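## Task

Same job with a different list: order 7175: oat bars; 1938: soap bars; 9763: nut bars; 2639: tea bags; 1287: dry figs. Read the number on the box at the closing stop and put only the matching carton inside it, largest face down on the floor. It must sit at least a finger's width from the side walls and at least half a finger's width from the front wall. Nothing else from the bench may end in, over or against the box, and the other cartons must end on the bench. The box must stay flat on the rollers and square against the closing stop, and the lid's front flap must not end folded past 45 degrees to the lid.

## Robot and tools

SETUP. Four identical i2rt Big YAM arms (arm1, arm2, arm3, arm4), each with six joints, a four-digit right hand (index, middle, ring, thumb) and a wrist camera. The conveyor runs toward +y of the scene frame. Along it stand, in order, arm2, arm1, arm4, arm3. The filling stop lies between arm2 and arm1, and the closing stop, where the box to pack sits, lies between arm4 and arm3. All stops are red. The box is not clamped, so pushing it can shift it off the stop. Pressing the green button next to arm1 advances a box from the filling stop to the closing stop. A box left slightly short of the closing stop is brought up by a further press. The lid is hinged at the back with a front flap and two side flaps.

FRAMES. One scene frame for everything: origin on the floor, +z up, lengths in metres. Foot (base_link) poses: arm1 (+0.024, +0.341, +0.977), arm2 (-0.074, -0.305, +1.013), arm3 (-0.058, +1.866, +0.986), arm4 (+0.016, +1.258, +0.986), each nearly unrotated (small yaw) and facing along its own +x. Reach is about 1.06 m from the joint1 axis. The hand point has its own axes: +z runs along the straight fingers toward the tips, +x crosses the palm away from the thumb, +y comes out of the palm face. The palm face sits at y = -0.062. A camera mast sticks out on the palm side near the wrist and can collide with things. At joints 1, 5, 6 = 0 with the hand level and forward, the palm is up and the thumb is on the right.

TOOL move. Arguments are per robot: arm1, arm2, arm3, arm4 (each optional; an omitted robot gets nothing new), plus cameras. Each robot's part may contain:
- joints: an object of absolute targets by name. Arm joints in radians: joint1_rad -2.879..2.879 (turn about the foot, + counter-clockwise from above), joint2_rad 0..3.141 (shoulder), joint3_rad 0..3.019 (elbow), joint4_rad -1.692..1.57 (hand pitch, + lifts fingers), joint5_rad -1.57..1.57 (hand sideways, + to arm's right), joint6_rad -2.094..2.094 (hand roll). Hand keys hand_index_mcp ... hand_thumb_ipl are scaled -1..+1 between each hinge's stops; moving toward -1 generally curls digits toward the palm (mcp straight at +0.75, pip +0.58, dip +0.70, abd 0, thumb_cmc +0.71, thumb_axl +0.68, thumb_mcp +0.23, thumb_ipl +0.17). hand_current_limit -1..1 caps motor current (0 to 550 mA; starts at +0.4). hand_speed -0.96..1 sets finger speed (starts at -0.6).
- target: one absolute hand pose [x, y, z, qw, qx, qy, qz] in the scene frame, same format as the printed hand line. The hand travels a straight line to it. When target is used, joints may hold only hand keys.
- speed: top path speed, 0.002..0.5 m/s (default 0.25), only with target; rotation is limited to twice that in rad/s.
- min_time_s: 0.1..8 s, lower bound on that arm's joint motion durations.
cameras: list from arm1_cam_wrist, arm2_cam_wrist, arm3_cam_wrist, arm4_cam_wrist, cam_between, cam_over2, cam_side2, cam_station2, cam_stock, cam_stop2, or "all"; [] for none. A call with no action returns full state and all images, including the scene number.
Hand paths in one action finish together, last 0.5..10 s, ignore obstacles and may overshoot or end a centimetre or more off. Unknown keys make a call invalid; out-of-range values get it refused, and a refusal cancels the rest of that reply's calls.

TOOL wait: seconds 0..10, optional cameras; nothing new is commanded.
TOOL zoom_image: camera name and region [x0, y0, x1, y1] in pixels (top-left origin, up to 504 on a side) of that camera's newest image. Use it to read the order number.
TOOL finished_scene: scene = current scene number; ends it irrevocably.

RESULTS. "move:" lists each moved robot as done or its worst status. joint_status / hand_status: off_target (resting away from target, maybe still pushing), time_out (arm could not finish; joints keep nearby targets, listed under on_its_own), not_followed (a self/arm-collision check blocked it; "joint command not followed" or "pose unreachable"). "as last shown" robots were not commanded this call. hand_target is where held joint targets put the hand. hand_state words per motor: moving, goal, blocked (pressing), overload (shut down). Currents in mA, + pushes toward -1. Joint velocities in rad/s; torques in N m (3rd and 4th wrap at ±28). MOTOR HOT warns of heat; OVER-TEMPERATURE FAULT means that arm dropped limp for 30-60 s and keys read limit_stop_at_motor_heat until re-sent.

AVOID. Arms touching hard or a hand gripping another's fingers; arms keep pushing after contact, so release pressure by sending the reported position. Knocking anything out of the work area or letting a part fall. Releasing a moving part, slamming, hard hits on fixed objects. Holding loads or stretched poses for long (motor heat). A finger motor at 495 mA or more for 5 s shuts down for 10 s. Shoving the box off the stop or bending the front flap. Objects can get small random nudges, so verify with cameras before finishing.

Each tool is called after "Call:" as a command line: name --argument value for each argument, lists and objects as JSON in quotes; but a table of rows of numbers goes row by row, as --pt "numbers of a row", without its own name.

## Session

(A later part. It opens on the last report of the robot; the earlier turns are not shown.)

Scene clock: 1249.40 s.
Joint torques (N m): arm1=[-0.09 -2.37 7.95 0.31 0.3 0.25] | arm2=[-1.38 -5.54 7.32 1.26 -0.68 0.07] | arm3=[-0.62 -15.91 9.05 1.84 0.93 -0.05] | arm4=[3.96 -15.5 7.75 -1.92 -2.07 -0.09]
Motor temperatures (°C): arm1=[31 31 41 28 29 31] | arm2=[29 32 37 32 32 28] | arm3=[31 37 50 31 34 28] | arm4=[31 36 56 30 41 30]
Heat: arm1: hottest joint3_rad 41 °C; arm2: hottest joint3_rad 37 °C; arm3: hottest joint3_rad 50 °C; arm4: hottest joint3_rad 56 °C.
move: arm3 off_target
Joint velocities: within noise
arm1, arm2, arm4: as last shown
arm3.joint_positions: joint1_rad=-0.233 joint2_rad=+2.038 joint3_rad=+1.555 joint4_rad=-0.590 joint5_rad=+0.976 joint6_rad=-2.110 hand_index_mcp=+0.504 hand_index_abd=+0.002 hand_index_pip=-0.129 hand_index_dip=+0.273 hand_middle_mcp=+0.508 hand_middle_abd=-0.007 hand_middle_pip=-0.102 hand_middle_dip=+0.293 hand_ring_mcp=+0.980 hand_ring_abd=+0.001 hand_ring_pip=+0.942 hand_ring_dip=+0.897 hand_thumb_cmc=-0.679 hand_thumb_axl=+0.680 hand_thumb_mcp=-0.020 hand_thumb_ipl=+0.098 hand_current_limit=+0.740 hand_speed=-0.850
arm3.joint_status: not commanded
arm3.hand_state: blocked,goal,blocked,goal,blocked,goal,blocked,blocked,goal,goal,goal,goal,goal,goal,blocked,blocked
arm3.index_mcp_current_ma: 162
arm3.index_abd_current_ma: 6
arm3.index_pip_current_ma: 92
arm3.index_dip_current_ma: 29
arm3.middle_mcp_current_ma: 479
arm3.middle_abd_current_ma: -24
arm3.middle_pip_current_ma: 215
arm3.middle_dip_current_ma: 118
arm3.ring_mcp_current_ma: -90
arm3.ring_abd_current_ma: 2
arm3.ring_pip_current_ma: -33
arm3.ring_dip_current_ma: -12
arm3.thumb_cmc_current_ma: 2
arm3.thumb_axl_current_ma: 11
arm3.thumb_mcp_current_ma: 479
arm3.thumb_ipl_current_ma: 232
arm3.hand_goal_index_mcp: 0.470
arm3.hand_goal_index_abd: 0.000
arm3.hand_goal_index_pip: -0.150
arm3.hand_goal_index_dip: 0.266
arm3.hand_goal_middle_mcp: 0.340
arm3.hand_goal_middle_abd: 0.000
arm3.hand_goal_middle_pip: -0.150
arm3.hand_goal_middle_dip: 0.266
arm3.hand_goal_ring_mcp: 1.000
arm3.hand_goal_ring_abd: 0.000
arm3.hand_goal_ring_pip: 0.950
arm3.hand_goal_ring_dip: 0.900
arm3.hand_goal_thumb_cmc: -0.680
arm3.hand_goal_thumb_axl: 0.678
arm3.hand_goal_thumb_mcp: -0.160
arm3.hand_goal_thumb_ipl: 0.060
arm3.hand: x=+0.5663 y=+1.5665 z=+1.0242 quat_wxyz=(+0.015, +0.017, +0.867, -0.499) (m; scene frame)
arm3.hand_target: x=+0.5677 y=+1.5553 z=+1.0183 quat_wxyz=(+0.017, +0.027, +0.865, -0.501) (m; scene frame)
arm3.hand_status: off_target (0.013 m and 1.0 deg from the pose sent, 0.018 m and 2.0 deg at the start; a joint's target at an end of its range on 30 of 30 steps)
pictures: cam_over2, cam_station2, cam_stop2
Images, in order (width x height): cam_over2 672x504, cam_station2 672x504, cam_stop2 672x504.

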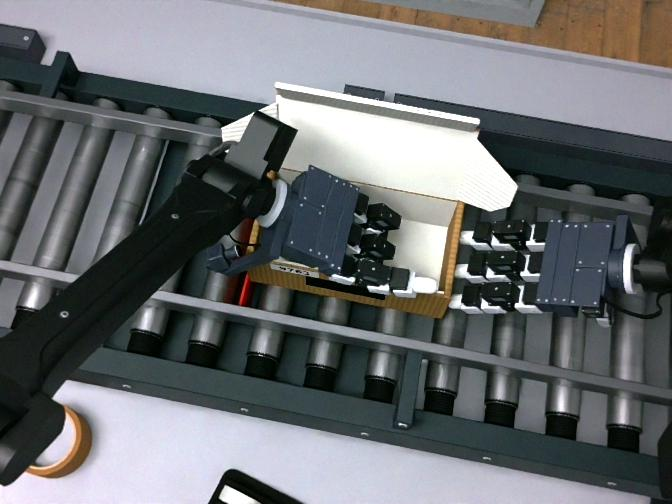

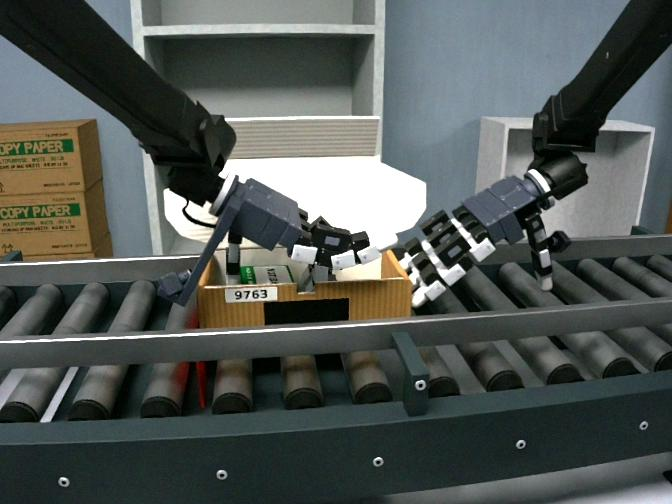

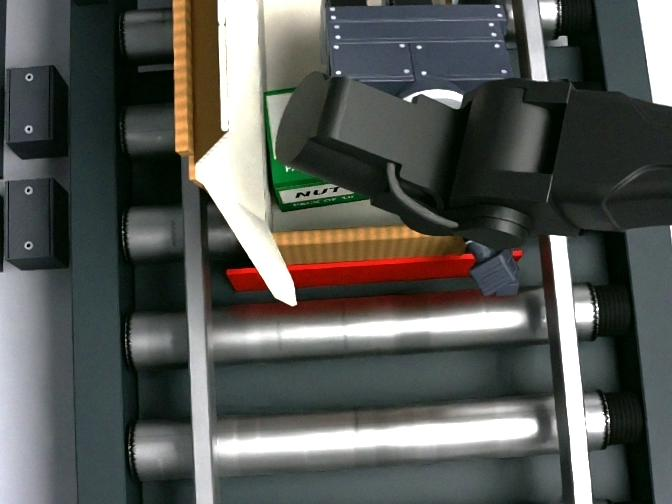

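Call:
move --arm3 '{"target": [0.560, 1.556, 1.010, 0.0180, 0.0250, 0.8650, -0.5012], "speed": 0.03}' --cameras '["cam_station2", "cam_stop2", "cam_side2"]'

Call:
zoom_image --camera "cam_stop2" --region '[230, 60, 530, 290]'

Scene clock: 1256.00 s.
Joint torques (N m): arm1=[-0.15 -2.32 7.95 0.32 0.3 0.24] | arm2=[-1.26 -6.07 7.3 1.2 -0.64 0.09] | arm3=[-0.73 -16.38 7.87 1.65 0.65 -0.05] | arm4=[4.07 -15.21 7.54 -2.02 -2.02 -0.08]
Motor temperatures (°C): arm1=[31 31 41 28 29 31] | arm2=[29 32 37 32 32 28] | arm3=[31 38 50 31 34 28] | arm4=[31 36 56 30 42 30]
Heat: arm1: hottest joint3_rad 41 °C; arm2: hottest joint3_rad 37 °C; arm3: hottest joint3_rad 50 °C; arm4: hottest joint3_rad 56 °C.
move: arm3 off_target
Joint velocities: within noise
arm1.joint_positions: joint1_rad=+0.308 joint2_rad=+0.808 joint3_rad=+0.654 joint4_rad=-1.138 joint5_rad=+0.603 joint6_rad=-1.211 hand_index_mcp=+0.219 hand_index_abd=+0.001 hand_index_pip=+0.434 hand_index_dip=+0.682 hand_middle_mcp=+0.219 hand_middle_abd=+0.001 hand_middle_pip=+0.434 hand_middle_dip=+0.683 hand_ring_mcp=+0.268 hand_ring_abd=+0.000 hand_ring_pip=+0.433 hand_ring_dip=+0.554 hand_thumb_cmc=-0.681 hand_thumb_axl=+0.677 hand_thumb_mcp=+0.126 hand_thumb_ipl=+0.149 hand_current_limit=+0.400 hand_speed=-0.850
arm1.joint_status: not commanded
arm1.hand_state: goal,goal,goal,goal,goal,goal,goal,goal,goal,goal,goal,goal,goal,goal,goal,goal
arm1.index_mcp_current_ma: 0
arm1.index_abd_current_ma: 0
arm1.index_pip_current_ma: 0
arm1.index_dip_current_ma: 0
arm1.middle_mcp_current_ma: 0
arm1.middle_abd_current_ma: 0
arm1.middle_pip_current_ma: 0
arm1.middle_dip_current_ma: 0
arm1.ring_mcp_current_ma: 0
arm1.ring_abd_current_ma: 0
arm1.ring_pip_current_ma: 0
arm1.ring_dip_current_ma: 0
arm1.thumb_cmc_current_ma: 0
arm1.thumb_axl_current_ma: 0
arm1.thumb_mcp_current_ma: -1
arm1.thumb_ipl_current_ma: 0
arm1.hand_goal_index_mcp: 0.220
arm1.hand_goal_index_abd: 0.000
arm1.hand_goal_index_pip: 0.432
arm1.hand_goal_index_dip: 0.680
arm1.hand_goal_middle_mcp: 0.220
arm1.hand_goal_middle_abd: 0.000
arm1.hand_goal_middle_pip: 0.432
arm1.hand_goal_middle_dip: 0.680
arm1.hand_goal_ring_mcp: 0.270
arm1.hand_goal_ring_abd: 0.000
arm1.hand_goal_ring_pip: 0.432
arm1.hand_goal_ring_dip: 0.552
arm1.hand_goal_thumb_cmc: -0.680
arm1.hand_goal_thumb_axl: 0.678
arm1.hand_goal_thumb_mcp: 0.130
arm1.hand_goal_thumb_ipl: 0.150
arm1.hand: x=+0.3258 y=+0.4082 z=+1.1356 quat_wxyz=(+0.226, +0.046, +0.946, -0.228) (m; scene frame)
arm1.hand_target: x=+0.3232 y=+0.4048 z=+1.1350 quat_wxyz=(+0.223, +0.053, +0.946, -0.227) (m; scene frame)
arm1.hand_status: not commanded
arm2.joint_positions: joint1_rad=-0.590 joint2_rad=+1.208 joint3_rad=+0.808 joint4_rad=-1.211 joint5_rad=-0.802 joint6_rad=+1.190 hand_index_mcp=+0.214 hand_index_abd=+0.003 hand_index_pip=+0.434 hand_index_dip=+0.683 hand_middle_mcp=+0.215 hand_middle_abd=+0.001 hand_middle_pip=+0.434 hand_middle_dip=+0.683 hand_ring_mcp=+0.263 hand_ring_abd=-0.002 hand_ring_pip=+0.434 hand_ring_dip=+0.555 hand_thumb_cmc=-0.696 hand_thumb_axl=+0.680 hand_thumb_mcp=+0.125 hand_thumb_ipl=+0.148 hand_current_limit=+0.400 hand_speed=-0.850
arm2.joint_status: not commanded
arm2.hand_state: goal,goal,goal,goal,goal,goal,goal,goal,goal,goal,goal,goal,goal,goal,goal,goal
arm2.index_mcp_current_ma: -2
arm2.index_abd_current_ma: 0
arm2.index_pip_current_ma: 0
arm2.index_dip_current_ma: 1
arm2.middle_mcp_current_ma: -2
arm2.middle_abd_current_ma: 0
arm2.middle_pip_current_ma: 0
arm2.middle_dip_current_ma: 0
arm2.ring_mcp_current_ma: -3
arm2.ring_abd_current_ma: 0
arm2.ring_pip_current_ma: 0
arm2.ring_dip_current_ma: 1
arm2.thumb_cmc_current_ma: 1
arm2.thumb_axl_current_ma: 0
arm2.thumb_mcp_current_ma: -2
arm2.thumb_ipl_current_ma: -1
arm2.hand_goal_index_mcp: 0.220
arm2.hand_goal_index_abd: 0.000
arm2.hand_goal_index_pip: 0.432
arm2.hand_goal_index_dip: 0.680
arm2.hand_goal_middle_mcp: 0.220
arm2.hand_goal_middle_abd: 0.000
arm2.hand_goal_middle_pip: 0.432
arm2.hand_goal_middle_dip: 0.680
arm2.hand_goal_ring_mcp: 0.270
arm2.hand_goal_ring_abd: 0.000
arm2.hand_goal_ring_pip: 0.432
arm2.hand_goal_ring_dip: 0.552
arm2.hand_goal_thumb_cmc: -0.700
arm2.hand_goal_thumb_axl: 0.678
arm2.hand_goal_thumb_mcp: 0.130
arm2.hand_goal_thumb_ipl: 0.150
arm2.hand: x=+0.2028 y=-0.4427 z=+1.1155 quat_wxyz=(-0.348, +0.910, -0.140, +0.179) (m; scene frame)
arm2.hand_target: x=+0.2002 y=-0.4451 z=+1.1147 quat_wxyz=(-0.344, +0.909, -0.147, +0.183) (m; scene frame)
arm2.hand_status: not commanded
arm3.joint_positions: joint1_rad=-0.233 joint2_rad=+2.038 joint3_rad=+1.532 joint4_rad=-0.556 joint5_rad=+0.982 joint6_rad=-2.110 hand_index_mcp=+0.504 hand_index_abd=+0.001 hand_index_pip=-0.129 hand_index_dip=+0.272 hand_middle_mcp=+0.508 hand_middle_abd=-0.007 hand_middle_pip=-0.102 hand_middle_dip=+0.293 hand_ring_mcp=+0.980 hand_ring_abd=+0.001 hand_ring_pip=+0.942 hand_ring_dip=+0.897 hand_thumb_cmc=-0.680 hand_thumb_axl=+0.680 hand_thumb_mcp=-0.019 hand_thumb_ipl=+0.098 hand_current_limit=+0.740 hand_speed=-0.850
arm3.joint_status: not commanded
arm3.hand_state: blocked,goal,blocked,goal,blocked,goal,blocked,blocked,goal,goal,goal,goal,goal,goal,blocked,blocked
arm3.index_mcp_current_ma: 162
arm3.index_abd_current_ma: 4
arm3.index_pip_current_ma: 92
arm3.index_dip_current_ma: 24
arm3.middle_mcp_current_ma: 479
arm3.middle_abd_current_ma: -25
arm3.middle_pip_current_ma: 215
arm3.middle_dip_current_ma: 116
arm3.ring_mcp_current_ma: -90
arm3.ring_abd_current_ma: 2
arm3.ring_pip_current_ma: -33
arm3.ring_dip_current_ma: -12
arm3.thumb_cmc_current_ma: -2
arm3.thumb_axl_current_ma: 10
arm3.thumb_mcp_current_ma: 479
arm3.thumb_ipl_current_ma: 232
arm3.hand_goal_index_mcp: 0.470
arm3.hand_goal_index_abd: 0.000
arm3.hand_goal_index_pip: -0.150
arm3.hand_goal_index_dip: 0.266
arm3.hand_goal_middle_mcp: 0.340
arm3.hand_goal_middle_abd: 0.000
arm3.hand_goal_middle_pip: -0.150
arm3.hand_goal_middle_dip: 0.266
arm3.hand_goal_ring_mcp: 1.000
arm3.hand_goal_ring_abd: 0.000
arm3.hand_goal_ring_pip: 0.950
arm3.hand_goal_ring_dip: 0.900
arm3.hand_goal_thumb_cmc: -0.680
arm3.hand_goal_thumb_axl: 0.678
arm3.hand_goal_thumb_mcp: -0.160
arm3.hand_goal_thumb_ipl: 0.060
arm3.hand: x=+0.5643 y=+1.5659 z=+1.0185 quat_wxyz=(+0.019, +0.021, +0.864, -0.502) (m; scene frame)
arm3.hand_target: x=+0.5598 y=+1.5563 z=+1.0102 quat_wxyz=(+0.017, +0.028, +0.865, -0.500) (m; scene frame)
arm3.hand_status: off_target (0.014 m and 0.5 deg from the pose sent, 0.019 m and 1.0 deg at the start; a joint's target at an end of its range on 29 of 29 steps)
arm4.joint_positions: joint1_rad=-0.319 joint2_rad=+1.919 joint3_rad=+1.379 joint4_rad=-1.207 joint5_rad=-0.993 joint6_rad=+1.317 hand_index_mcp=+0.634 hand_index_abd=+0.002 hand_index_pip=+0.557 hand_index_dip=+0.688 hand_middle_mcp=+0.653 hand_middle_abd=-0.002 hand_middle_pip=+0.562 hand_middle_dip=+0.690 hand_ring_mcp=+0.691 hand_ring_abd=-0.068 hand_ring_pip=+0.556 hand_ring_dip=+0.682 hand_thumb_cmc=-0.678 hand_thumb_axl=+0.678 hand_thumb_mcp=+0.126 hand_thumb_ipl=+0.151 hand_current_limit=+0.400 hand_speed=-0.850
arm4.joint_status: not commanded
arm4.hand_state: blocked,goal,blocked,goal,blocked,goal,goal,goal,blocked,blocked,blocked,goal,goal,goal,goal,goal
arm4.index_mcp_current_ma: -224
arm4.index_abd_current_ma: 0
arm4.index_pip_current_ma: -19
arm4.index_dip_current_ma: -7
arm4.middle_mcp_current_ma: -191
arm4.middle_abd_current_ma: 0
arm4.middle_pip_current_ma: -13
arm4.middle_dip_current_ma: -5
arm4.ring_mcp_current_ma: -127
arm4.ring_abd_current_ma: -92
arm4.ring_pip_current_ma: -35
arm4.ring_dip_current_ma: -12
arm4.thumb_cmc_current_ma: 0
arm4.thumb_axl_current_ma: 0
arm4.thumb_mcp_current_ma: -2
arm4.thumb_ipl_current_ma: 0
arm4.hand_goal_index_mcp: 0.730
arm4.hand_goal_index_abd: 0.000
arm4.hand_goal_index_pip: 0.580
arm4.hand_goal_index_dip: 0.700
arm4.hand_goal_middle_mcp: 0.740
arm4.hand_goal_middle_abd: 0.000
arm4.hand_goal_middle_pip: 0.580
arm4.hand_goal_middle_dip: 0.700
arm4.hand_goal_ring_mcp: 0.760
arm4.hand_goal_ring_abd: 0.000
arm4.hand_goal_ring_pip: 0.590
arm4.hand_goal_ring_dip: 0.700
arm4.hand_goal_thumb_cmc: -0.680
arm4.hand_goal_thumb_axl: 0.678
arm4.hand_goal_thumb_mcp: 0.130
arm4.hand_goal_thumb_ipl: 0.150
arm4.hand: x=+0.5248 y=+1.2591 z=+1.0117 quat_wxyz=(-0.487, +0.873, -0.015, +0.026) (m; scene frame)
arm4.hand_target: x=+0.5164 y=+1.2906 z=+1.0177 quat_wxyz=(-0.499, +0.866, -0.001, +0.000) (m; scene frame)
arm4.hand_status: not commanded
pictures: cam_side2, cam_station2, cam_stop2
Images, in order (width x height): cam_side2 672x504, cam_station2 672x504, cam_stop2 672x504.

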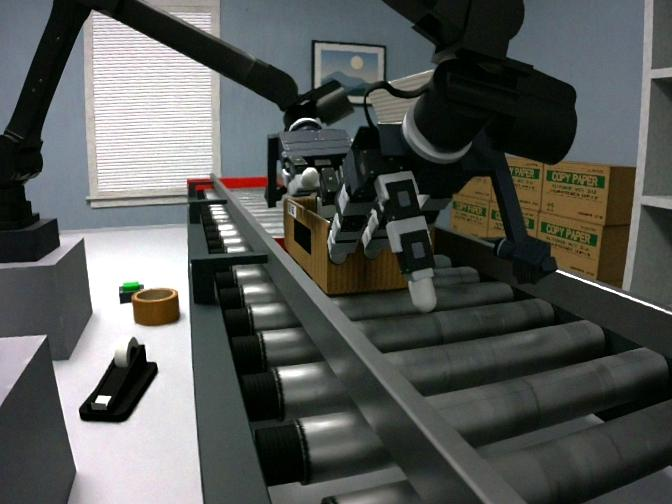

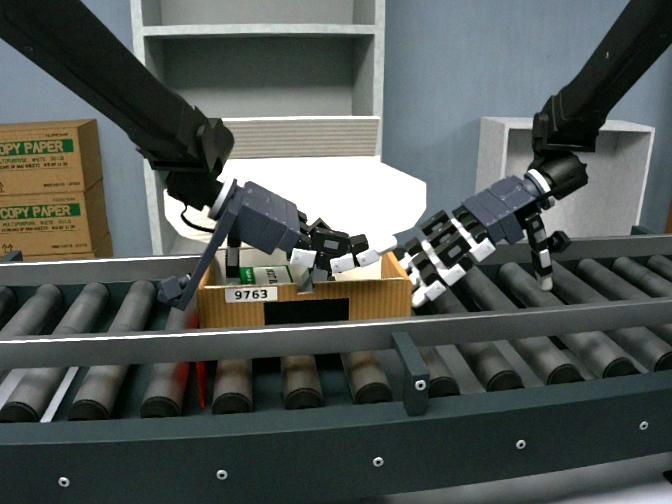

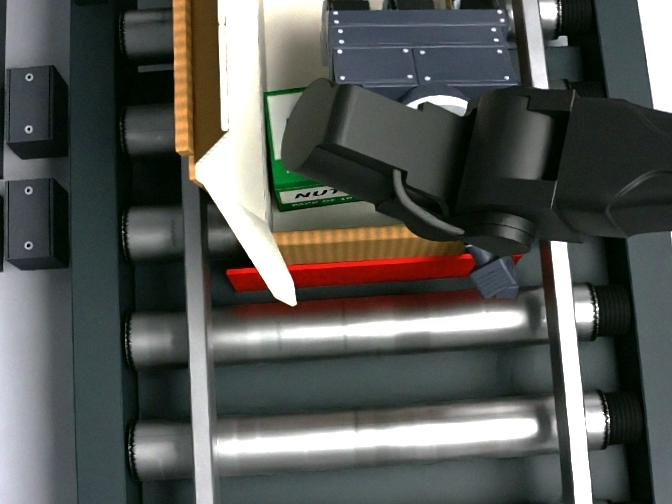

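Scaled by 1.680 from the camera's 672x504 image, which has a finer 960x720 frame.

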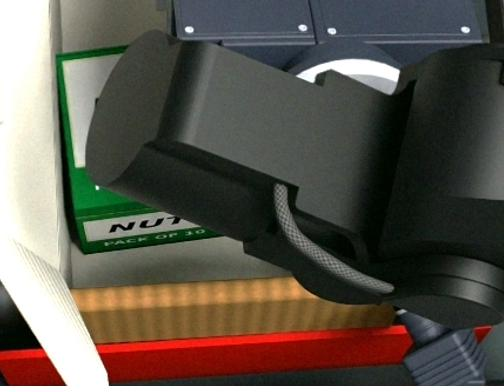

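Call:
move --arm3 '{"target": [0.564, 1.566, 1.0195, 0.0180, 0.0210, 0.8650, -0.5012], "speed": 0.03, "joints": {"hand_index_mcp": 0.55, "hand_middle_mcp": 0.55, "hand_thumb_mcp": 0.02, "hand_thumb_ipl": 0.10}}'

Call:
move --arm3 '{"joints": {"hand_index_mcp": 0.70, "hand_middle_mcp": 0.70, "hand_thumb_mcp": 0.12, "hand_thumb_ipl": 0.15}}' --cameras '["cam_station2", "cam_stop2", "cam_over2"]'

Call:
zoom_image --camera "cam_stop2" --region '[230, 60, 530, 290]'

Call:
zoom_image --camera "cam_station2" --region '[180, 170, 430, 340]'

Scene clock: 1260.67 s.
Joint torques (N m): arm1=[-0.09 -2.26 7.94 0.29 0.3 0.25] | arm2=[-1.85 -5.42 7.31 1.11 -0.66 0.06] | arm3=[0.44 -17.2 8.8 0.57 0.91 -0.01] | arm4=[4.6 -15.21 7.57 -1.83 -2.03 -0.09]
Motor temperatures (°C): arm1=[31 31 41 28 29 31] | arm2=[29 32 37 32 32 28] | arm3=[31 38 50 31 34 28] | arm4=[31 36 56 30 42 30]
Heat: arm1: hottest joint3_rad 41 °C; arm2: hottest joint3_rad 37 °C; arm3: hottest joint3_rad 50 °C; arm4: hottest joint3_rad 56 °C.
move: arm3 done
Joint velocities: within noise
arm1, arm2, arm4: as last shown
arm3.joint_positions: joint1_rad=-0.233 joint2_rad=+2.038 joint3_rad=+1.531 joint4_rad=-0.555 joint5_rad=+0.980 joint6_rad=-2.110 hand_index_mcp=+0.535 hand_index_abd=+0.001 hand_index_pip=-0.147 hand_index_dip=+0.269 hand_middle_mcp=+0.536 hand_middle_abd=-0.004 hand_middle_pip=-0.147 hand_middle_dip=+0.270 hand_ring_mcp=+0.980 hand_ring_abd=+0.001 hand_ring_pip=+0.942 hand_ring_dip=+0.897 hand_thumb_cmc=-0.679 hand_thumb_axl=+0.680 hand_thumb_mcp=+0.016 hand_thumb_ipl=+0.102 hand_current_limit=+0.740 hand_speed=-0.850
arm3.joint_status: all done
arm3.hand_state: goal,goal,goal,goal,goal,goal,goal,goal,goal,goal,goal,goal,goal,goal,goal,goal
arm3.index_mcp_current_ma: -67
arm3.index_abd_current_ma: 4
arm3.index_pip_current_ma: 13
arm3.index_dip_current_ma: 11
arm3.middle_mcp_current_ma: -61
arm3.middle_abd_current_ma: -12
arm3.middle_pip_current_ma: 13
arm3.middle_dip_current_ma: 14
arm3.ring_mcp_current_ma: -90
arm3.ring_abd_current_ma: 2
arm3.ring_pip_current_ma: -33
arm3.ring_dip_current_ma: -12
arm3.thumb_cmc_current_ma: 5
arm3.thumb_axl_current_ma: 9
arm3.thumb_mcp_current_ma: -20
arm3.thumb_ipl_current_ma: 10
arm3.hand_goal_index_mcp: 0.550
arm3.hand_goal_index_abd: 0.000
arm3.hand_goal_index_pip: -0.150
arm3.hand_goal_index_dip: 0.266
arm3.hand_goal_middle_mcp: 0.550
arm3.hand_goal_middle_abd: 0.000
arm3.hand_goal_middle_pip: -0.150
arm3.hand_goal_middle_dip: 0.266
arm3.hand_goal_ring_mcp: 1.000
arm3.hand_goal_ring_abd: 0.000
arm3.hand_goal_ring_pip: 0.950
arm3.hand_goal_ring_dip: 0.900
arm3.hand_goal_thumb_cmc: -0.680
arm3.hand_goal_thumb_axl: 0.678
arm3.hand_goal_thumb_mcp: 0.020
arm3.hand_goal_thumb_ipl: 0.100
arm3.hand: x=+0.5645 y=+1.5663 z=+1.0181 quat_wxyz=(+0.020, +0.021, +0.865, -0.502) (m; scene frame)
arm3.hand_target: x=+0.5640 y=+1.5660 z=+1.0196 quat_wxyz=(+0.018, +0.021, +0.865, -0.501) (m; scene frame)
arm3.hand_status: done (0.002 m and 0.2 deg from the pose sent, 0.001 m and 0.2 deg at the start)
pictures: none

Scene clock: 1261.40 s.
Joint torques (N m): arm1=[-0.15 -2.32 7.95 0.29 0.3 0.25] | arm2=[-1.49 -5.19 7.42 1.26 -0.66 0.1] | arm3=[0.5 -17.26 8.79 0.59 0.92 -0.01] | arm4=[3.96 -15.03 7.65 -1.84 -2.07 -0.11]
Motor temperatures (°C): arm1=[31 31 41 28 29 31] | arm2=[29 32 37 32 32 28] | arm3=[31 38 49 31 34 28] | arm4=[31 36 56 30 42 30]
Heat: arm1: hottest joint3_rad 41 °C; arm2: hottest joint3_rad 37 °C; arm3: hottest joint3_rad 49 °C; arm4: hottest joint3_rad 56 °C.
move: arm3 done
Joint velocities: within noise
arm1, arm2, arm4: as last shown
arm3.joint_positions: joint1_rad=-0.233 joint2_rad=+2.038 joint3_rad=+1.531 joint4_rad=-0.555 joint5_rad=+0.980 joint6_rad=-2.110 hand_index_mcp=+0.682 hand_index_abd=+0.001 hand_index_pip=-0.147 hand_index_dip=+0.269 hand_middle_mcp=+0.683 hand_middle_abd=-0.004 hand_middle_pip=-0.147 hand_middle_dip=+0.269 hand_ring_mcp=+0.980 hand_ring_abd=+0.001 hand_ring_pip=+0.942 hand_ring_dip=+0.897 hand_thumb_cmc=-0.679 hand_thumb_axl=+0.680 hand_thumb_mcp=+0.114 hand_thumb_ipl=+0.147 hand_current_limit=+0.740 hand_speed=-0.850
arm3.joint_status: all done
arm3.hand_state: goal,goal,goal,goal,goal,goal,goal,goal,goal,goal,goal,goal,goal,goal,goal,goal
arm3.index_mcp_current_ma: -81
arm3.index_abd_current_ma: 4
arm3.index_pip_current_ma: 10
arm3.index_dip_current_ma: 11
arm3.middle_mcp_current_ma: -79
arm3.middle_abd_current_ma: -12
arm3.middle_pip_current_ma: 10
arm3.middle_dip_current_ma: 13
arm3.ring_mcp_current_ma: -90
arm3.ring_abd_current_ma: 2
arm3.ring_pip_current_ma: -33
arm3.ring_dip_current_ma: -12
arm3.thumb_cmc_current_ma: 5
arm3.thumb_axl_current_ma: 9
arm3.thumb_mcp_current_ma: -29
arm3.thumb_ipl_current_ma: -13
arm3.hand_goal_index_mcp: 0.700
arm3.hand_goal_index_abd: 0.000
arm3.hand_goal_index_pip: -0.150
arm3.hand_goal_index_dip: 0.266
arm3.hand_goal_middle_mcp: 0.700
arm3.hand_goal_middle_abd: 0.000
arm3.hand_goal_middle_pip: -0.150
arm3.hand_goal_middle_dip: 0.266
arm3.hand_goal_ring_mcp: 1.000
arm3.hand_goal_ring_abd: 0.000
arm3.hand_goal_ring_pip: 0.950
arm3.hand_goal_ring_dip: 0.900
arm3.hand_goal_thumb_cmc: -0.680
arm3.hand_goal_thumb_axl: 0.678
arm3.hand_goal_thumb_mcp: 0.120
arm3.hand_goal_thumb_ipl: 0.150
arm3.hand: x=+0.5645 y=+1.5663 z=+1.0181 quat_wxyz=(+0.020, +0.021, +0.865, -0.502) (m; scene frame)
arm3.hand_target: x=+0.5640 y=+1.5660 z=+1.0196 quat_wxyz=(+0.018, +0.021, +0.865, -0.501) (m; scene frame)
arm3.hand_status: not commanded
pictures: cam_over2, cam_station2, cam_stop2
Images, in order (width x height): cam_over2 672x504, cam_station2 672x504, cam_stop2 672x504.

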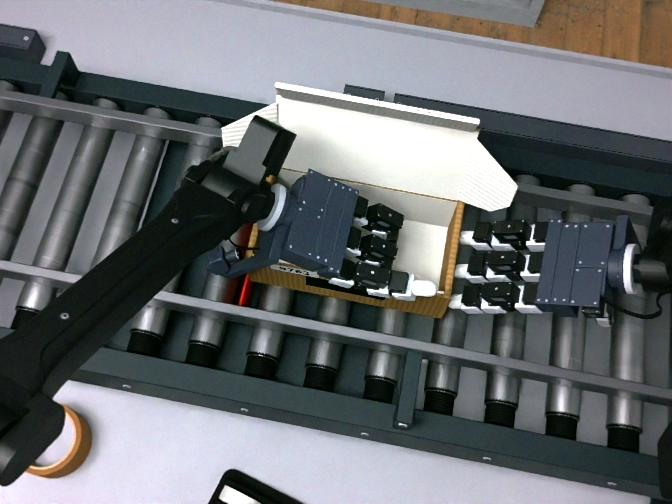

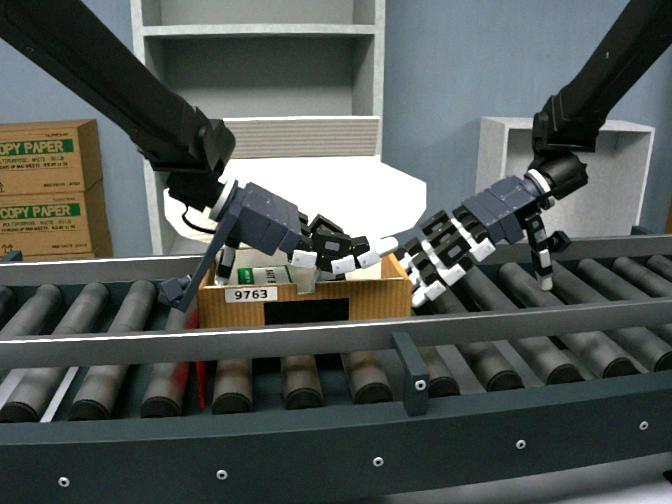

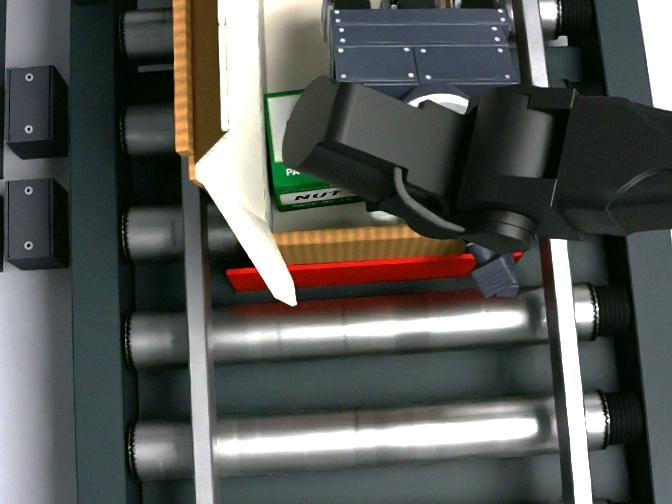

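Scaled by 1.680 from the camera's 672x504 image, which has a finer 960x720 frame.

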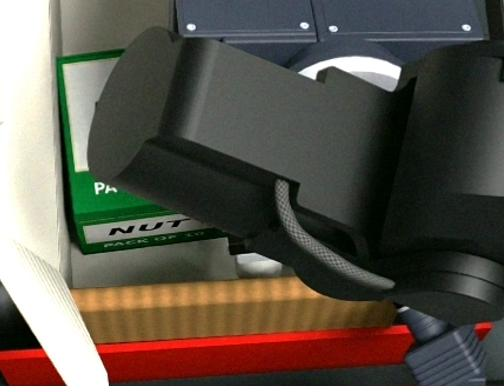

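Scaled by 2.016 from the camera's 672x504 image, which has a finer 960x720 frame.

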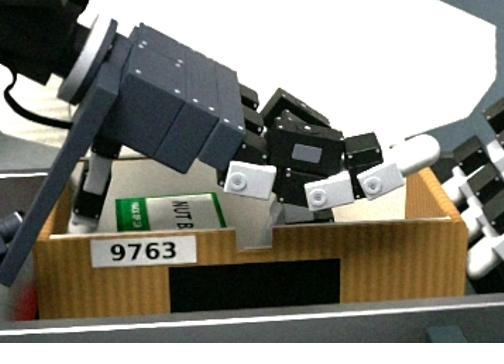

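Call:
move --arm3 '{"target": [0.555, 1.567, 1.10, 0.0180, 0.0210, 0.8650, -0.5012], "speed": 0.06}'

Call:
move --arm3 '{"target": [0.50, 1.575, 1.24, 0.0180, 0.0210, 0.8650, -0.5012], "speed": 0.15}'

Call:
move --arm3 '{"target": [0.38, 1.60, 1.26, 0.0436, -0.0755, -0.8627, 0.4981], "speed": 0.2}' --cameras '["cam_station2", "cam_stop2", "cam_over2", "cam_side2"]'

Call:
zoom_image --camera "cam_stop2" --region '[170, 0, 530, 300]'

Call:
zoom_image --camera "cam_over2" --region '[220, 140, 500, 350]'

Call:
zoom_image --camera "cam_station2" --region '[180, 170, 430, 340]'

Scene clock: 1265.90 s.
Joint torques (N m): arm1=[-0.09 -2.32 7.94 0.32 0.3 0.24] | arm2=[-1.14 -6.24 7.31 1.26 -0.66 0.06] | arm3=[0.44 -17.2 12.55 0.46 0.98 -0.06] | arm4=[4.25 -14.68 7.6 -1.8 -2.04 -0.1]
Motor temperatures (°C): arm1=[31 31 41 28 29 31] | arm2=[29 32 37 32 32 28] | arm3=[31 39 50 31 34 28] | arm4=[31 36 56 30 42 30]
Heat: arm1: hottest joint3_rad 41 °C; arm2: hottest joint3_rad 37 °C; arm3: hottest joint3_rad 50 °C; arm4: hottest joint3_rad 56 °C.
move: arm3 off_target
Joint velocities: within noise
arm1, arm2, arm4: as last shown
arm3.joint_positions: joint1_rad=-0.233 joint2_rad=+1.936 joint3_rad=+1.543 joint4_rad=-0.715 joint5_rad=+0.979 joint6_rad=-2.109 hand_index_mcp=+0.683 hand_index_abd=+0.001 hand_index_pip=-0.147 hand_index_dip=+0.269 hand_middle_mcp=+0.683 hand_middle_abd=+0.003 hand_middle_pip=-0.148 hand_middle_dip=+0.269 hand_ring_mcp=+0.980 hand_ring_abd=+0.001 hand_ring_pip=+0.942 hand_ring_dip=+0.897 hand_thumb_cmc=-0.677 hand_thumb_axl=+0.680 hand_thumb_mcp=+0.114 hand_thumb_ipl=+0.147 hand_current_limit=+0.740 hand_speed=-0.850
arm3.joint_status: not commanded
arm3.hand_state: goal,goal,goal,goal,goal,goal,goal,goal,goal,goal,goal,goal,goal,goal,goal,goal
arm3.index_mcp_current_ma: -78
arm3.index_abd_current_ma: 4
arm3.index_pip_current_ma: 10
arm3.index_dip_current_ma: 11
arm3.middle_mcp_current_ma: -78
arm3.middle_abd_current_ma: 11
arm3.middle_pip_current_ma: 7
arm3.middle_dip_current_ma: 12
arm3.ring_mcp_current_ma: -89
arm3.ring_abd_current_ma: 2
arm3.ring_pip_current_ma: -33
arm3.ring_dip_current_ma: -12
arm3.thumb_cmc_current_ma: 11
arm3.thumb_axl_current_ma: 9
arm3.thumb_mcp_current_ma: -29
arm3.thumb_ipl_current_ma: -14
arm3.hand_goal_index_mcp: 0.700
arm3.hand_goal_index_abd: 0.000
arm3.hand_goal_index_pip: -0.150
arm3.hand_goal_index_dip: 0.266
arm3.hand_goal_middle_mcp: 0.700
arm3.hand_goal_middle_abd: 0.000
arm3.hand_goal_middle_pip: -0.150
arm3.hand_goal_middle_dip: 0.266
arm3.hand_goal_ring_mcp: 1.000
arm3.hand_goal_ring_abd: 0.000
arm3.hand_goal_ring_pip: 0.950
arm3.hand_goal_ring_dip: 0.900
arm3.hand_goal_thumb_cmc: -0.680
arm3.hand_goal_thumb_axl: 0.678
arm3.hand_goal_thumb_mcp: 0.120
arm3.hand_goal_thumb_ipl: 0.150
arm3.hand: x=+0.5412 y=+1.5731 z=+1.0744 quat_wxyz=(+0.001, +0.010, +0.869, -0.495) (m; scene frame)
arm3.hand_target: x=+0.5540 y=+1.5674 z=+1.1001 quat_wxyz=(+0.018, +0.021, +0.865, -0.501) (m; scene frame)
arm3.hand_status: off_target (0.030 m and 2.5 deg from the pose sent, 0.083 m and 0.2 deg at the start; a joint's target at an end of its range on 5 of 60 steps)
arm4.joint_positions: joint1_rad=-0.320 joint2_rad=+1.919 joint3_rad=+1.379 joint4_rad=-1.208 joint5_rad=-0.993 joint6_rad=+1.317 hand_index_mcp=+0.635 hand_index_abd=+0.003 hand_index_pip=+0.557 hand_index_dip=+0.688 hand_middle_mcp=+0.653 hand_middle_abd=-0.002 hand_middle_pip=+0.562 hand_middle_dip=+0.690 hand_ring_mcp=+0.691 hand_ring_abd=-0.068 hand_ring_pip=+0.556 hand_ring_dip=+0.682 hand_thumb_cmc=-0.678 hand_thumb_axl=+0.678 hand_thumb_mcp=+0.126 hand_thumb_ipl=+0.151 hand_current_limit=+0.400 hand_speed=-0.850
arm4.index_mcp_current_ma: -221
arm4.middle_mcp_current_ma: -189
arm4.hand: x=+0.5243 y=+1.2590 z=+1.0117 quat_wxyz=(-0.487, +0.873, -0.016, +0.025) (m; scene frame)
pictures: none

Scene clock: 1267.70 s.
Joint torques (N m): arm1=[-0.09 -2.26 7.95 0.31 0.29 0.25] | arm2=[-1.08 -6.01 7.25 1.24 -0.72 0.06] | arm3=[-0.5 -13.92 13.2 0.49 0.87 -0.07] | arm4=[4.54 -15.15 7.66 -1.73 -2.05 -0.02]
Motor temperatures (°C): arm1=[31 31 41 28 29 31] | arm2=[29 32 37 32 32 28] | arm3=[31 39 50 31 34 28] | arm4=[31 36 56 30 42 30]
Heat: arm1: hottest joint3_rad 41 °C; arm2: hottest joint3_rad 37 °C; arm3: hottest joint3_rad 50 °C; arm4: hottest joint3_rad 56 °C.
move: arm3 off_target
Joint velocities: within noise
arm1, arm2, arm4: as last shown
arm3.joint_positions: joint1_rad=-0.233 joint2_rad=+1.714 joint3_rad=+1.616 joint4_rad=-0.999 joint5_rad=+0.979 joint6_rad=-2.109 hand_index_mcp=+0.683 hand_index_abd=+0.001 hand_index_pip=-0.147 hand_index_dip=+0.269 hand_middle_mcp=+0.683 hand_middle_abd=+0.003 hand_middle_pip=-0.148 hand_middle_dip=+0.269 hand_ring_mcp=+0.980 hand_ring_abd=+0.001 hand_ring_pip=+0.942 hand_ring_dip=+0.897 hand_thumb_cmc=-0.677 hand_thumb_axl=+0.680 hand_thumb_mcp=+0.114 hand_thumb_ipl=+0.147 hand_current_limit=+0.740 hand_speed=-0.850
arm3.joint_status: not commanded
arm3.hand_state: goal,goal,goal,goal,goal,goal,goal,goal,goal,goal,goal,goal,goal,goal,goal,goal
arm3.index_mcp_current_ma: -77
arm3.index_abd_current_ma: 4
arm3.index_pip_current_ma: 10
arm3.index_dip_current_ma: 11
arm3.middle_mcp_current_ma: -76
arm3.middle_abd_current_ma: 11
arm3.middle_pip_current_ma: 6
arm3.middle_dip_current_ma: 11
arm3.ring_mcp_current_ma: -89
arm3.ring_abd_current_ma: 2
arm3.ring_pip_current_ma: -33
arm3.ring_dip_current_ma: -12
arm3.thumb_cmc_current_ma: 11
arm3.thumb_axl_current_ma: 9
arm3.thumb_mcp_current_ma: -29
arm3.thumb_ipl_current_ma: -14
arm3.hand_goal_index_mcp: 0.700
arm3.hand_goal_index_abd: 0.000
arm3.hand_goal_index_pip: -0.150
arm3.hand_goal_index_dip: 0.266
arm3.hand_goal_middle_mcp: 0.700
arm3.hand_goal_middle_abd: 0.000
arm3.hand_goal_middle_pip: -0.150
arm3.hand_goal_middle_dip: 0.266
arm3.hand_goal_ring_mcp: 1.000
arm3.hand_goal_ring_abd: 0.000
arm3.hand_goal_ring_pip: 0.950
arm3.hand_goal_ring_dip: 0.900
arm3.hand_goal_thumb_cmc: -0.680
arm3.hand_goal_thumb_axl: 0.678
arm3.hand_goal_thumb_mcp: 0.120
arm3.hand_goal_thumb_ipl: 0.150
arm3.hand: x=+0.4946 y=+1.5858 z=+1.2194 quat_wxyz=(+0.005, +0.012, +0.868, -0.496) (m; scene frame)
arm3.hand_target: x=+0.4992 y=+1.5755 z=+1.2399 quat_wxyz=(+0.016, +0.025, +0.865, -0.501) (m; scene frame)
arm3.hand_status: off_target (0.024 m and 1.9 deg from the pose sent, 0.171 m and 2.5 deg at the start; a joint's target at an end of its range on 52 of 54 steps)
pictures: none

Scene clock: 1269.33 s.
Joint torques (N m): arm1=[-0.09 -2.32 7.94 0.31 0.3 0.24] | arm2=[-1.2 -5.66 7.24 1.17 -0.67 0.09] | arm3=[-0.62 -10.34 9.06 0.24 1.07 0.06] | arm4=[4.37 -15.03 7.53 -1.68 -2.04 -0.06]
Motor temperatures (°C): arm1=[31 31 41 28 29 31] | arm2=[29 32 37 32 32 28] | arm3=[31 38 50 31 34 28] | arm4=[31 36 56 30 42 30]
Heat: arm1: hottest joint3_rad 41 °C; arm2: hottest joint3_rad 37 °C; arm3: hottest joint3_rad 50 °C; arm4: hottest joint3_rad 56 °C.
move: arm3 done
Joint velocities: within noise
arm1, arm2, arm4: as last shown
arm3.joint_positions: joint1_rad=-0.243 joint2_rad=+1.497 joint3_rad=+1.476 joint4_rad=-1.274 joint5_rad=+1.039 joint6_rad=-1.891 hand_index_mcp=+0.683 hand_index_abd=+0.001 hand_index_pip=-0.147 hand_index_dip=+0.269 hand_middle_mcp=+0.683 hand_middle_abd=+0.003 hand_middle_pip=-0.148 hand_middle_dip=+0.269 hand_ring_mcp=+0.980 hand_ring_abd=+0.001 hand_ring_pip=+0.942 hand_ring_dip=+0.897 hand_thumb_cmc=-0.677 hand_thumb_axl=+0.680 hand_thumb_mcp=+0.114 hand_thumb_ipl=+0.147 hand_current_limit=+0.740 hand_speed=-0.850
arm3.joint_status: not commanded
arm3.hand_state: goal,goal,goal,goal,goal,goal,goal,goal,goal,goal,goal,goal,goal,goal,goal,goal
arm3.index_mcp_current_ma: -77
arm3.index_abd_current_ma: 4
arm3.index_pip_current_ma: 10
arm3.index_dip_current_ma: 11
arm3.middle_mcp_current_ma: -76
arm3.middle_abd_current_ma: 10
arm3.middle_pip_current_ma: 6
arm3.middle_dip_current_ma: 11
arm3.ring_mcp_current_ma: -89
arm3.ring_abd_current_ma: 2
arm3.ring_pip_current_ma: -33
arm3.ring_dip_current_ma: -12
arm3.thumb_cmc_current_ma: 11
arm3.thumb_axl_current_ma: 9
arm3.thumb_mcp_current_ma: -29
arm3.thumb_ipl_current_ma: -14
arm3.hand_goal_index_mcp: 0.700
arm3.hand_goal_index_abd: 0.000
arm3.hand_goal_index_pip: -0.150
arm3.hand_goal_index_dip: 0.266
arm3.hand_goal_middle_mcp: 0.700
arm3.hand_goal_middle_abd: 0.000
arm3.hand_goal_middle_pip: -0.150
arm3.hand_goal_middle_dip: 0.266
arm3.hand_goal_ring_mcp: 1.000
arm3.hand_goal_ring_abd: 0.000
arm3.hand_goal_ring_pip: 0.950
arm3.hand_goal_ring_dip: 0.900
arm3.hand_goal_thumb_cmc: -0.680
arm3.hand_goal_thumb_axl: 0.678
arm3.hand_goal_thumb_mcp: 0.120
arm3.hand_goal_thumb_ipl: 0.150
arm3.hand: x=+0.3854 y=+1.6055 z=+1.2612 quat_wxyz=(-0.038, +0.068, +0.863, -0.499) (m; scene frame)
arm3.hand_target: x=+0.3800 y=+1.6000 z=+1.2601 quat_wxyz=(-0.044, +0.075, +0.863, -0.498) (m; scene frame)
arm3.hand_status: done (0.008 m and 1.1 deg from the pose sent, 0.122 m and 9.2 deg at the start)
pictures: cam_over2, cam_side2, cam_station2, cam_stop2
Images, in order (width x height): cam_over2 672x504, cam_side2 672x504, cam_station2 672x504, cam_stop2 672x504.

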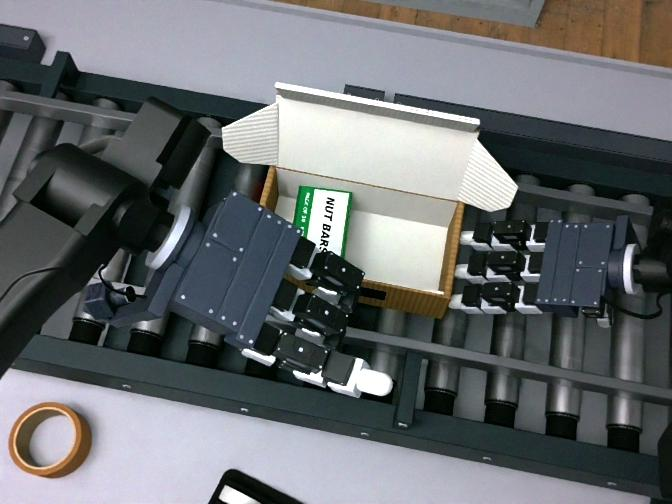

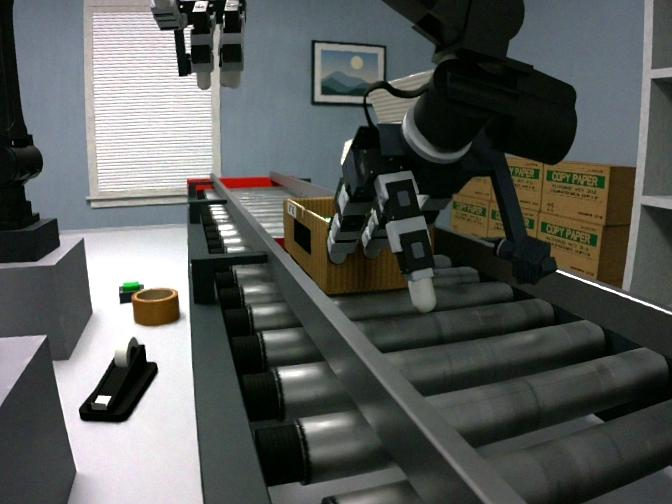

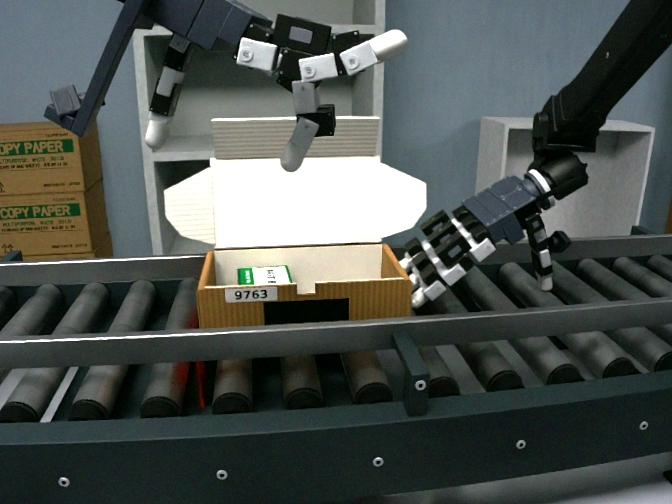

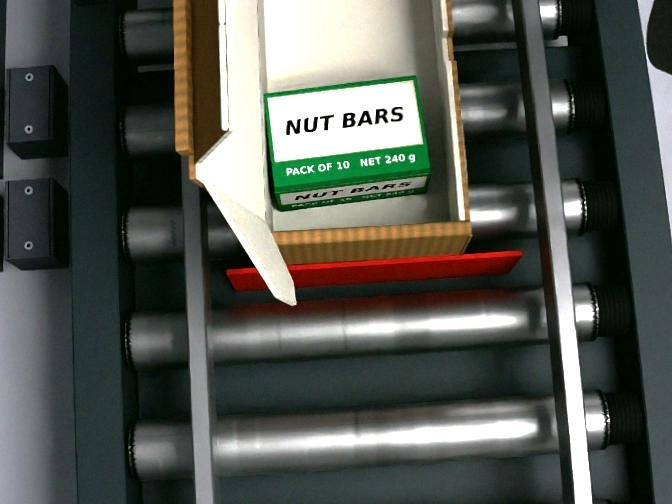

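Scaled by 1.400 from the camera's 672x504 image, which has a finer 960x720 frame.

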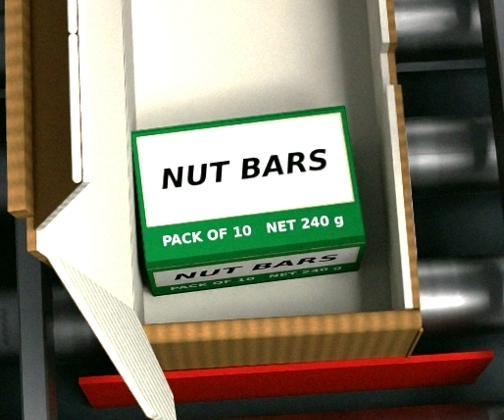

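Scaled by 1.800 from the camera's 672x504 image, which has a finer 960x720 frame.

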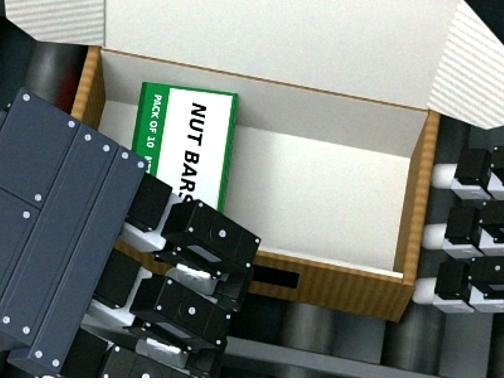

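Scaled by 2.016 from the camera's 672x504 image, which has a finer 960x720 frame.

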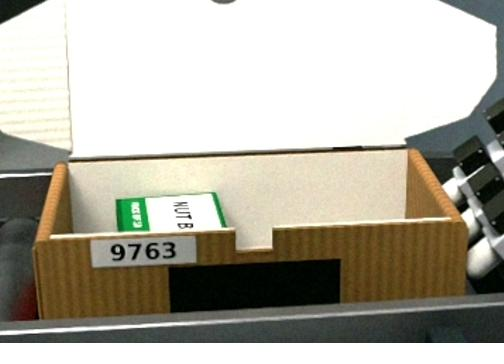

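Call:
zoom_image --camera "cam_stop2" --region '[400, 60, 490, 250]'

Call:
zoom_image --camera "cam_stop2" --region '[240, 60, 330, 250]'

Scaled by 2.653 from the camera's 672x504 image, which has a finer 960x720 frame.

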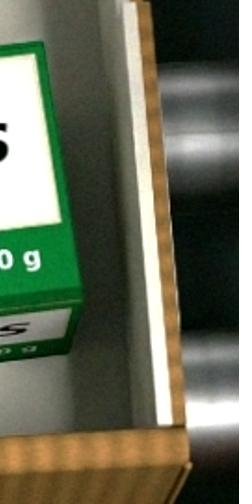

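Scaled by 2.653 from the camera's 672x504 image, which has a finer 960x720 frame.

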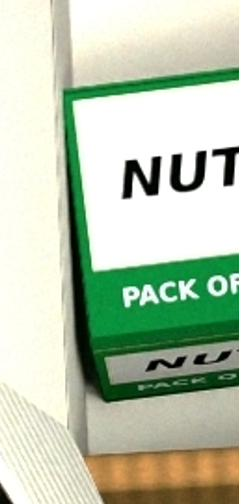

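Call:
zoom_image --camera "cam_stop2" --region '[220, 200, 540, 320]'

Scaled by 1.575 from the camera's 672x504 image, which has a finer 960x720 frame.

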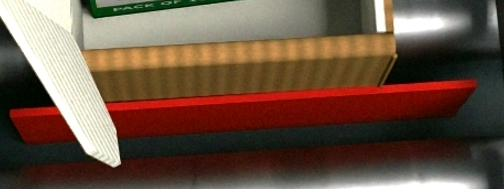

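Call:
move --arm4 '{"target": [0.52, 1.245, 1.012, -0.487, 0.873, -0.015, 0.026], "speed": 0.04}'

Call:
move --arm4 '{"target": [0.50, 1.205, 1.02, -0.5, 0.866, 0, 0], "speed": 0.08}' --cameras '["cam_stop2", "cam_over2", "cam_side2"]'

Call:
zoom_image --camera "cam_stop2" --region '[220, 200, 540, 320]'

Scene clock: 1286.47 s.
Joint torques (N m): arm1=[-0.03 -2.32 7.94 0.31 0.3 0.24] | arm2=[-1.73 -5.66 7.43 1.25 -0.67 0.09] | arm3=[-0.56 -10.4 9.06 0.23 1.07 0.05] | arm4=[-0.38 -14.27 7.69 -0.76 -1.19 -0.12]
Motor temperatures (°C): arm1=[31 31 41 28 29 31] | arm2=[29 32 37 32 32 28] | arm3=[31 38 49 31 35 28] | arm4=[31 37 56 30 42 30]
Heat: arm1: hottest joint3_rad 41 °C; arm2: hottest joint3_rad 37 °C; arm3: hottest joint3_rad 49 °C; arm4: hottest joint3_rad 56 °C.
move: arm4 done
Joint velocities: within noise
arm1, arm2, arm3: as last shown
arm3.joint_positions: joint1_rad=-0.243 joint2_rad=+1.497 joint3_rad=+1.476 joint4_rad=-1.274 joint5_rad=+1.039 joint6_rad=-1.890 hand_index_mcp=+0.683 hand_index_abd=+0.001 hand_index_pip=-0.147 hand_index_dip=+0.269 hand_middle_mcp=+0.683 hand_middle_abd=+0.003 hand_middle_pip=-0.148 hand_middle_dip=+0.269 hand_ring_mcp=+0.980 hand_ring_abd=+0.001 hand_ring_pip=+0.942 hand_ring_dip=+0.897 hand_thumb_cmc=-0.677 hand_thumb_axl=+0.680 hand_thumb_mcp=+0.114 hand_thumb_ipl=+0.147 hand_current_limit=+0.740 hand_speed=-0.850
arm3.hand: x=+0.3855 y=+1.6055 z=+1.2612 quat_wxyz=(-0.037, +0.069, +0.863, -0.499) (m; scene frame)
arm3.hand_target: x=+0.3800 y=+1.6000 z=+1.2601 quat_wxyz=(-0.043, +0.076, +0.863, -0.498) (m; scene frame)
arm4.joint_positions: joint1_rad=-0.339 joint2_rad=+1.919 joint3_rad=+1.379 joint4_rad=-1.236 joint5_rad=-0.985 joint6_rad=+1.279 hand_index_mcp=+0.704 hand_index_abd=+0.002 hand_index_pip=+0.570 hand_index_dip=+0.695 hand_middle_mcp=+0.718 hand_middle_abd=-0.001 hand_middle_pip=+0.573 hand_middle_dip=+0.696 hand_ring_mcp=+0.736 hand_ring_abd=-0.004 hand_ring_pip=+0.581 hand_ring_dip=+0.695 hand_thumb_cmc=-0.678 hand_thumb_axl=+0.678 hand_thumb_mcp=+0.126 hand_thumb_ipl=+0.151 hand_current_limit=+0.400 hand_speed=-0.850
arm4.joint_status: not commanded
arm4.hand_state: blocked,goal,goal,goal,blocked,goal,goal,goal,blocked,goal,goal,goal,goal,goal,goal,goal
arm4.index_mcp_current_ma: -25
arm4.index_abd_current_ma: 0
arm4.index_pip_current_ma: -4
arm4.index_dip_current_ma: -2
arm4.middle_mcp_current_ma: -19
arm4.middle_abd_current_ma: 0
arm4.middle_pip_current_ma: -2
arm4.middle_dip_current_ma: -1
arm4.ring_mcp_current_ma: -23
arm4.ring_abd_current_ma: -1
arm4.ring_pip_current_ma: -4
arm4.ring_dip_current_ma: -1
arm4.thumb_cmc_current_ma: 0
arm4.thumb_axl_current_ma: 0
arm4.thumb_mcp_current_ma: -2
arm4.thumb_ipl_current_ma: 0
arm4.hand_goal_index_mcp: 0.730
arm4.hand_goal_index_abd: 0.000
arm4.hand_goal_index_pip: 0.580
arm4.hand_goal_index_dip: 0.700
arm4.hand_goal_middle_mcp: 0.740
arm4.hand_goal_middle_abd: 0.000
arm4.hand_goal_middle_pip: 0.580
arm4.hand_goal_middle_dip: 0.700
arm4.hand_goal_ring_mcp: 0.760
arm4.hand_goal_ring_abd: 0.000
arm4.hand_goal_ring_pip: 0.590
arm4.hand_goal_ring_dip: 0.700
arm4.hand_goal_thumb_cmc: -0.680
arm4.hand_goal_thumb_axl: 0.678
arm4.hand_goal_thumb_mcp: 0.130
arm4.hand_goal_thumb_ipl: 0.150
arm4.on_its_own: hand_index_mcp moved +0.070 toward your old target +0.730; hand_middle_mcp moved +0.065 toward your old target +0.740; hand_ring_mcp moved +0.044 toward your old target +0.760; hand_ring_pip moved +0.025 to your old target +0.590
arm4.hand: x=+0.5207 y=+1.2483 z=+1.0115 quat_wxyz=(-0.485, +0.874, -0.014, +0.027) (m; scene frame)
arm4.hand_target: x=+0.5199 y=+1.2451 z=+1.0119 quat_wxyz=(-0.487, +0.873, -0.015, +0.026) (m; scene frame)
arm4.hand_status: done (0.003 m and 0.3 deg from the pose sent, 0.015 m and 0.1 deg at the start)
pictures: none

Scene clock: 1288.03 s.
Joint torques (N m): arm1=[-0.09 -2.32 7.94 0.31 0.3 0.25] | arm2=[-1.73 -5.83 7.25 1.22 -0.69 0.13] | arm3=[-0.56 -10.34 9.06 0.21 1.07 0.05] | arm4=[-0.38 -14.04 10.56 -1.29 -0.87 -0.15]
Motor temperatures (°C): arm1=[31 31 41 28 29 31] | arm2=[29 32 37 32 32 28] | arm3=[31 38 49 31 35 28] | arm4=[31 37 56 30 42 30]
Heat: arm1: hottest joint3_rad 41 °C; arm2: hottest joint3_rad 37 °C; arm3: hottest joint3_rad 49 °C; arm4: hottest joint3_rad 56 °C.
move: arm4 off_target
Joint velocities: within noise
arm1, arm2, arm3: as last shown
arm4.joint_positions: joint1_rad=-0.428 joint2_rad=+1.951 joint3_rad=+1.402 joint4_rad=-1.493 joint5_rad=-0.964 joint6_rad=+1.038 hand_index_mcp=+0.710 hand_index_abd=+0.002 hand_index_pip=+0.574 hand_index_dip=+0.697 hand_middle_mcp=+0.719 hand_middle_abd=-0.001 hand_middle_pip=+0.574 hand_middle_dip=+0.696 hand_ring_mcp=+0.740 hand_ring_abd=-0.003 hand_ring_pip=+0.584 hand_ring_dip=+0.697 hand_thumb_cmc=-0.678 hand_thumb_axl=+0.678 hand_thumb_mcp=+0.126 hand_thumb_ipl=+0.151 hand_current_limit=+0.400 hand_speed=-0.850
arm4.joint_status: not commanded
arm4.hand_state: goal,goal,goal,goal,blocked,goal,goal,goal,blocked,goal,goal,goal,goal,goal,goal,goal
arm4.index_mcp_current_ma: -16
arm4.index_abd_current_ma: 0
arm4.index_pip_current_ma: -2
arm4.index_dip_current_ma: -1
arm4.middle_mcp_current_ma: -18
arm4.middle_abd_current_ma: 0
arm4.middle_pip_current_ma: -2
arm4.middle_dip_current_ma: -1
arm4.ring_mcp_current_ma: -17
arm4.ring_abd_current_ma: -1
arm4.ring_pip_current_ma: -2
arm4.ring_dip_current_ma: -1
arm4.thumb_cmc_current_ma: 0
arm4.thumb_axl_current_ma: 0
arm4.thumb_mcp_current_ma: -2
arm4.thumb_ipl_current_ma: 0
arm4.hand_goal_index_mcp: 0.730
arm4.hand_goal_index_abd: 0.000
arm4.hand_goal_index_pip: 0.580
arm4.hand_goal_index_dip: 0.700
arm4.hand_goal_middle_mcp: 0.740
arm4.hand_goal_middle_abd: 0.000
arm4.hand_goal_middle_pip: 0.580
arm4.hand_goal_middle_dip: 0.700
arm4.hand_goal_ring_mcp: 0.760
arm4.hand_goal_ring_abd: 0.000
arm4.hand_goal_ring_pip: 0.590
arm4.hand_goal_ring_dip: 0.700
arm4.hand_goal_thumb_cmc: -0.680
arm4.hand_goal_thumb_axl: 0.678
arm4.hand_goal_thumb_mcp: 0.130
arm4.hand_goal_thumb_ipl: 0.150
arm4.hand: x=+0.4854 y=+1.2120 z=+1.0136 quat_wxyz=(-0.503, +0.864, -0.008, -0.010) (m; scene frame)
arm4.hand_target: x=+0.4996 y=+1.2051 z=+1.0203 quat_wxyz=(-0.500, +0.866, +0.000, +0.001) (m; scene frame)
arm4.hand_status: off_target (0.017 m and 1.5 deg from the pose sent, 0.049 m and 4.0 deg at the start)
pictures: cam_over2, cam_side2, cam_stop2
Images, in order (width x height): cam_over2 672x504, cam_side2 672x504, cam_stop2 672x504.

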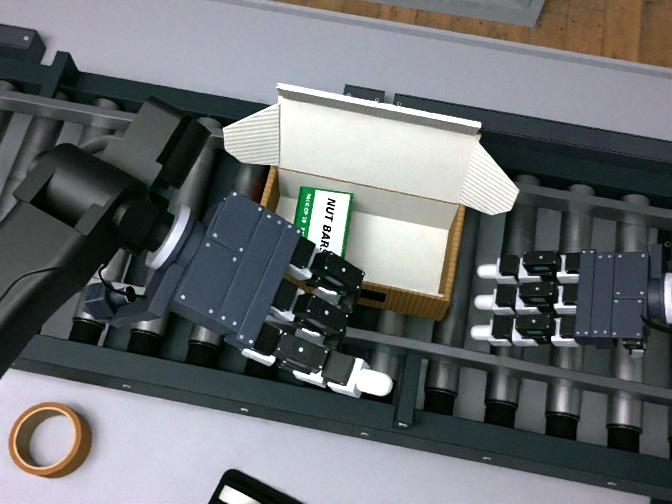

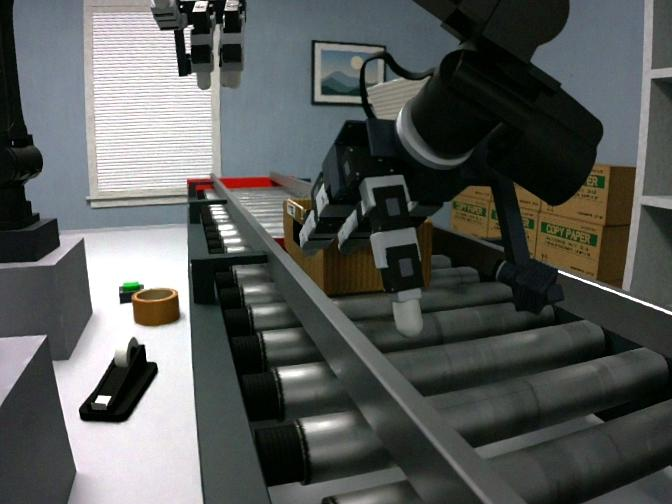

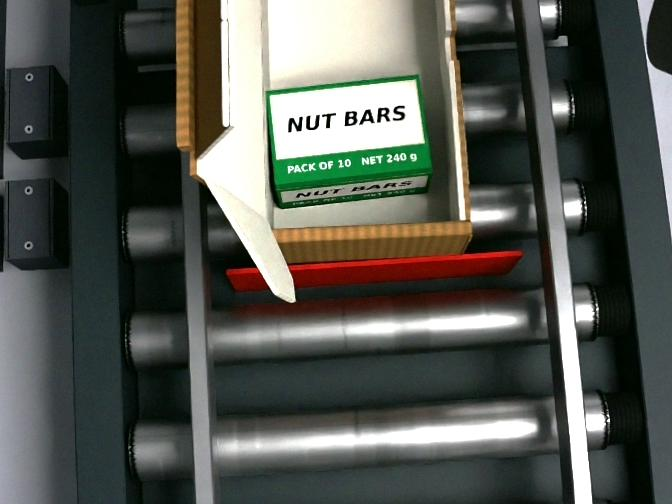

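Scaled by 1.575 from the camera's 672x504 image, which has a finer 960x720 frame.

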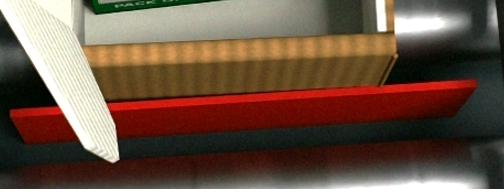

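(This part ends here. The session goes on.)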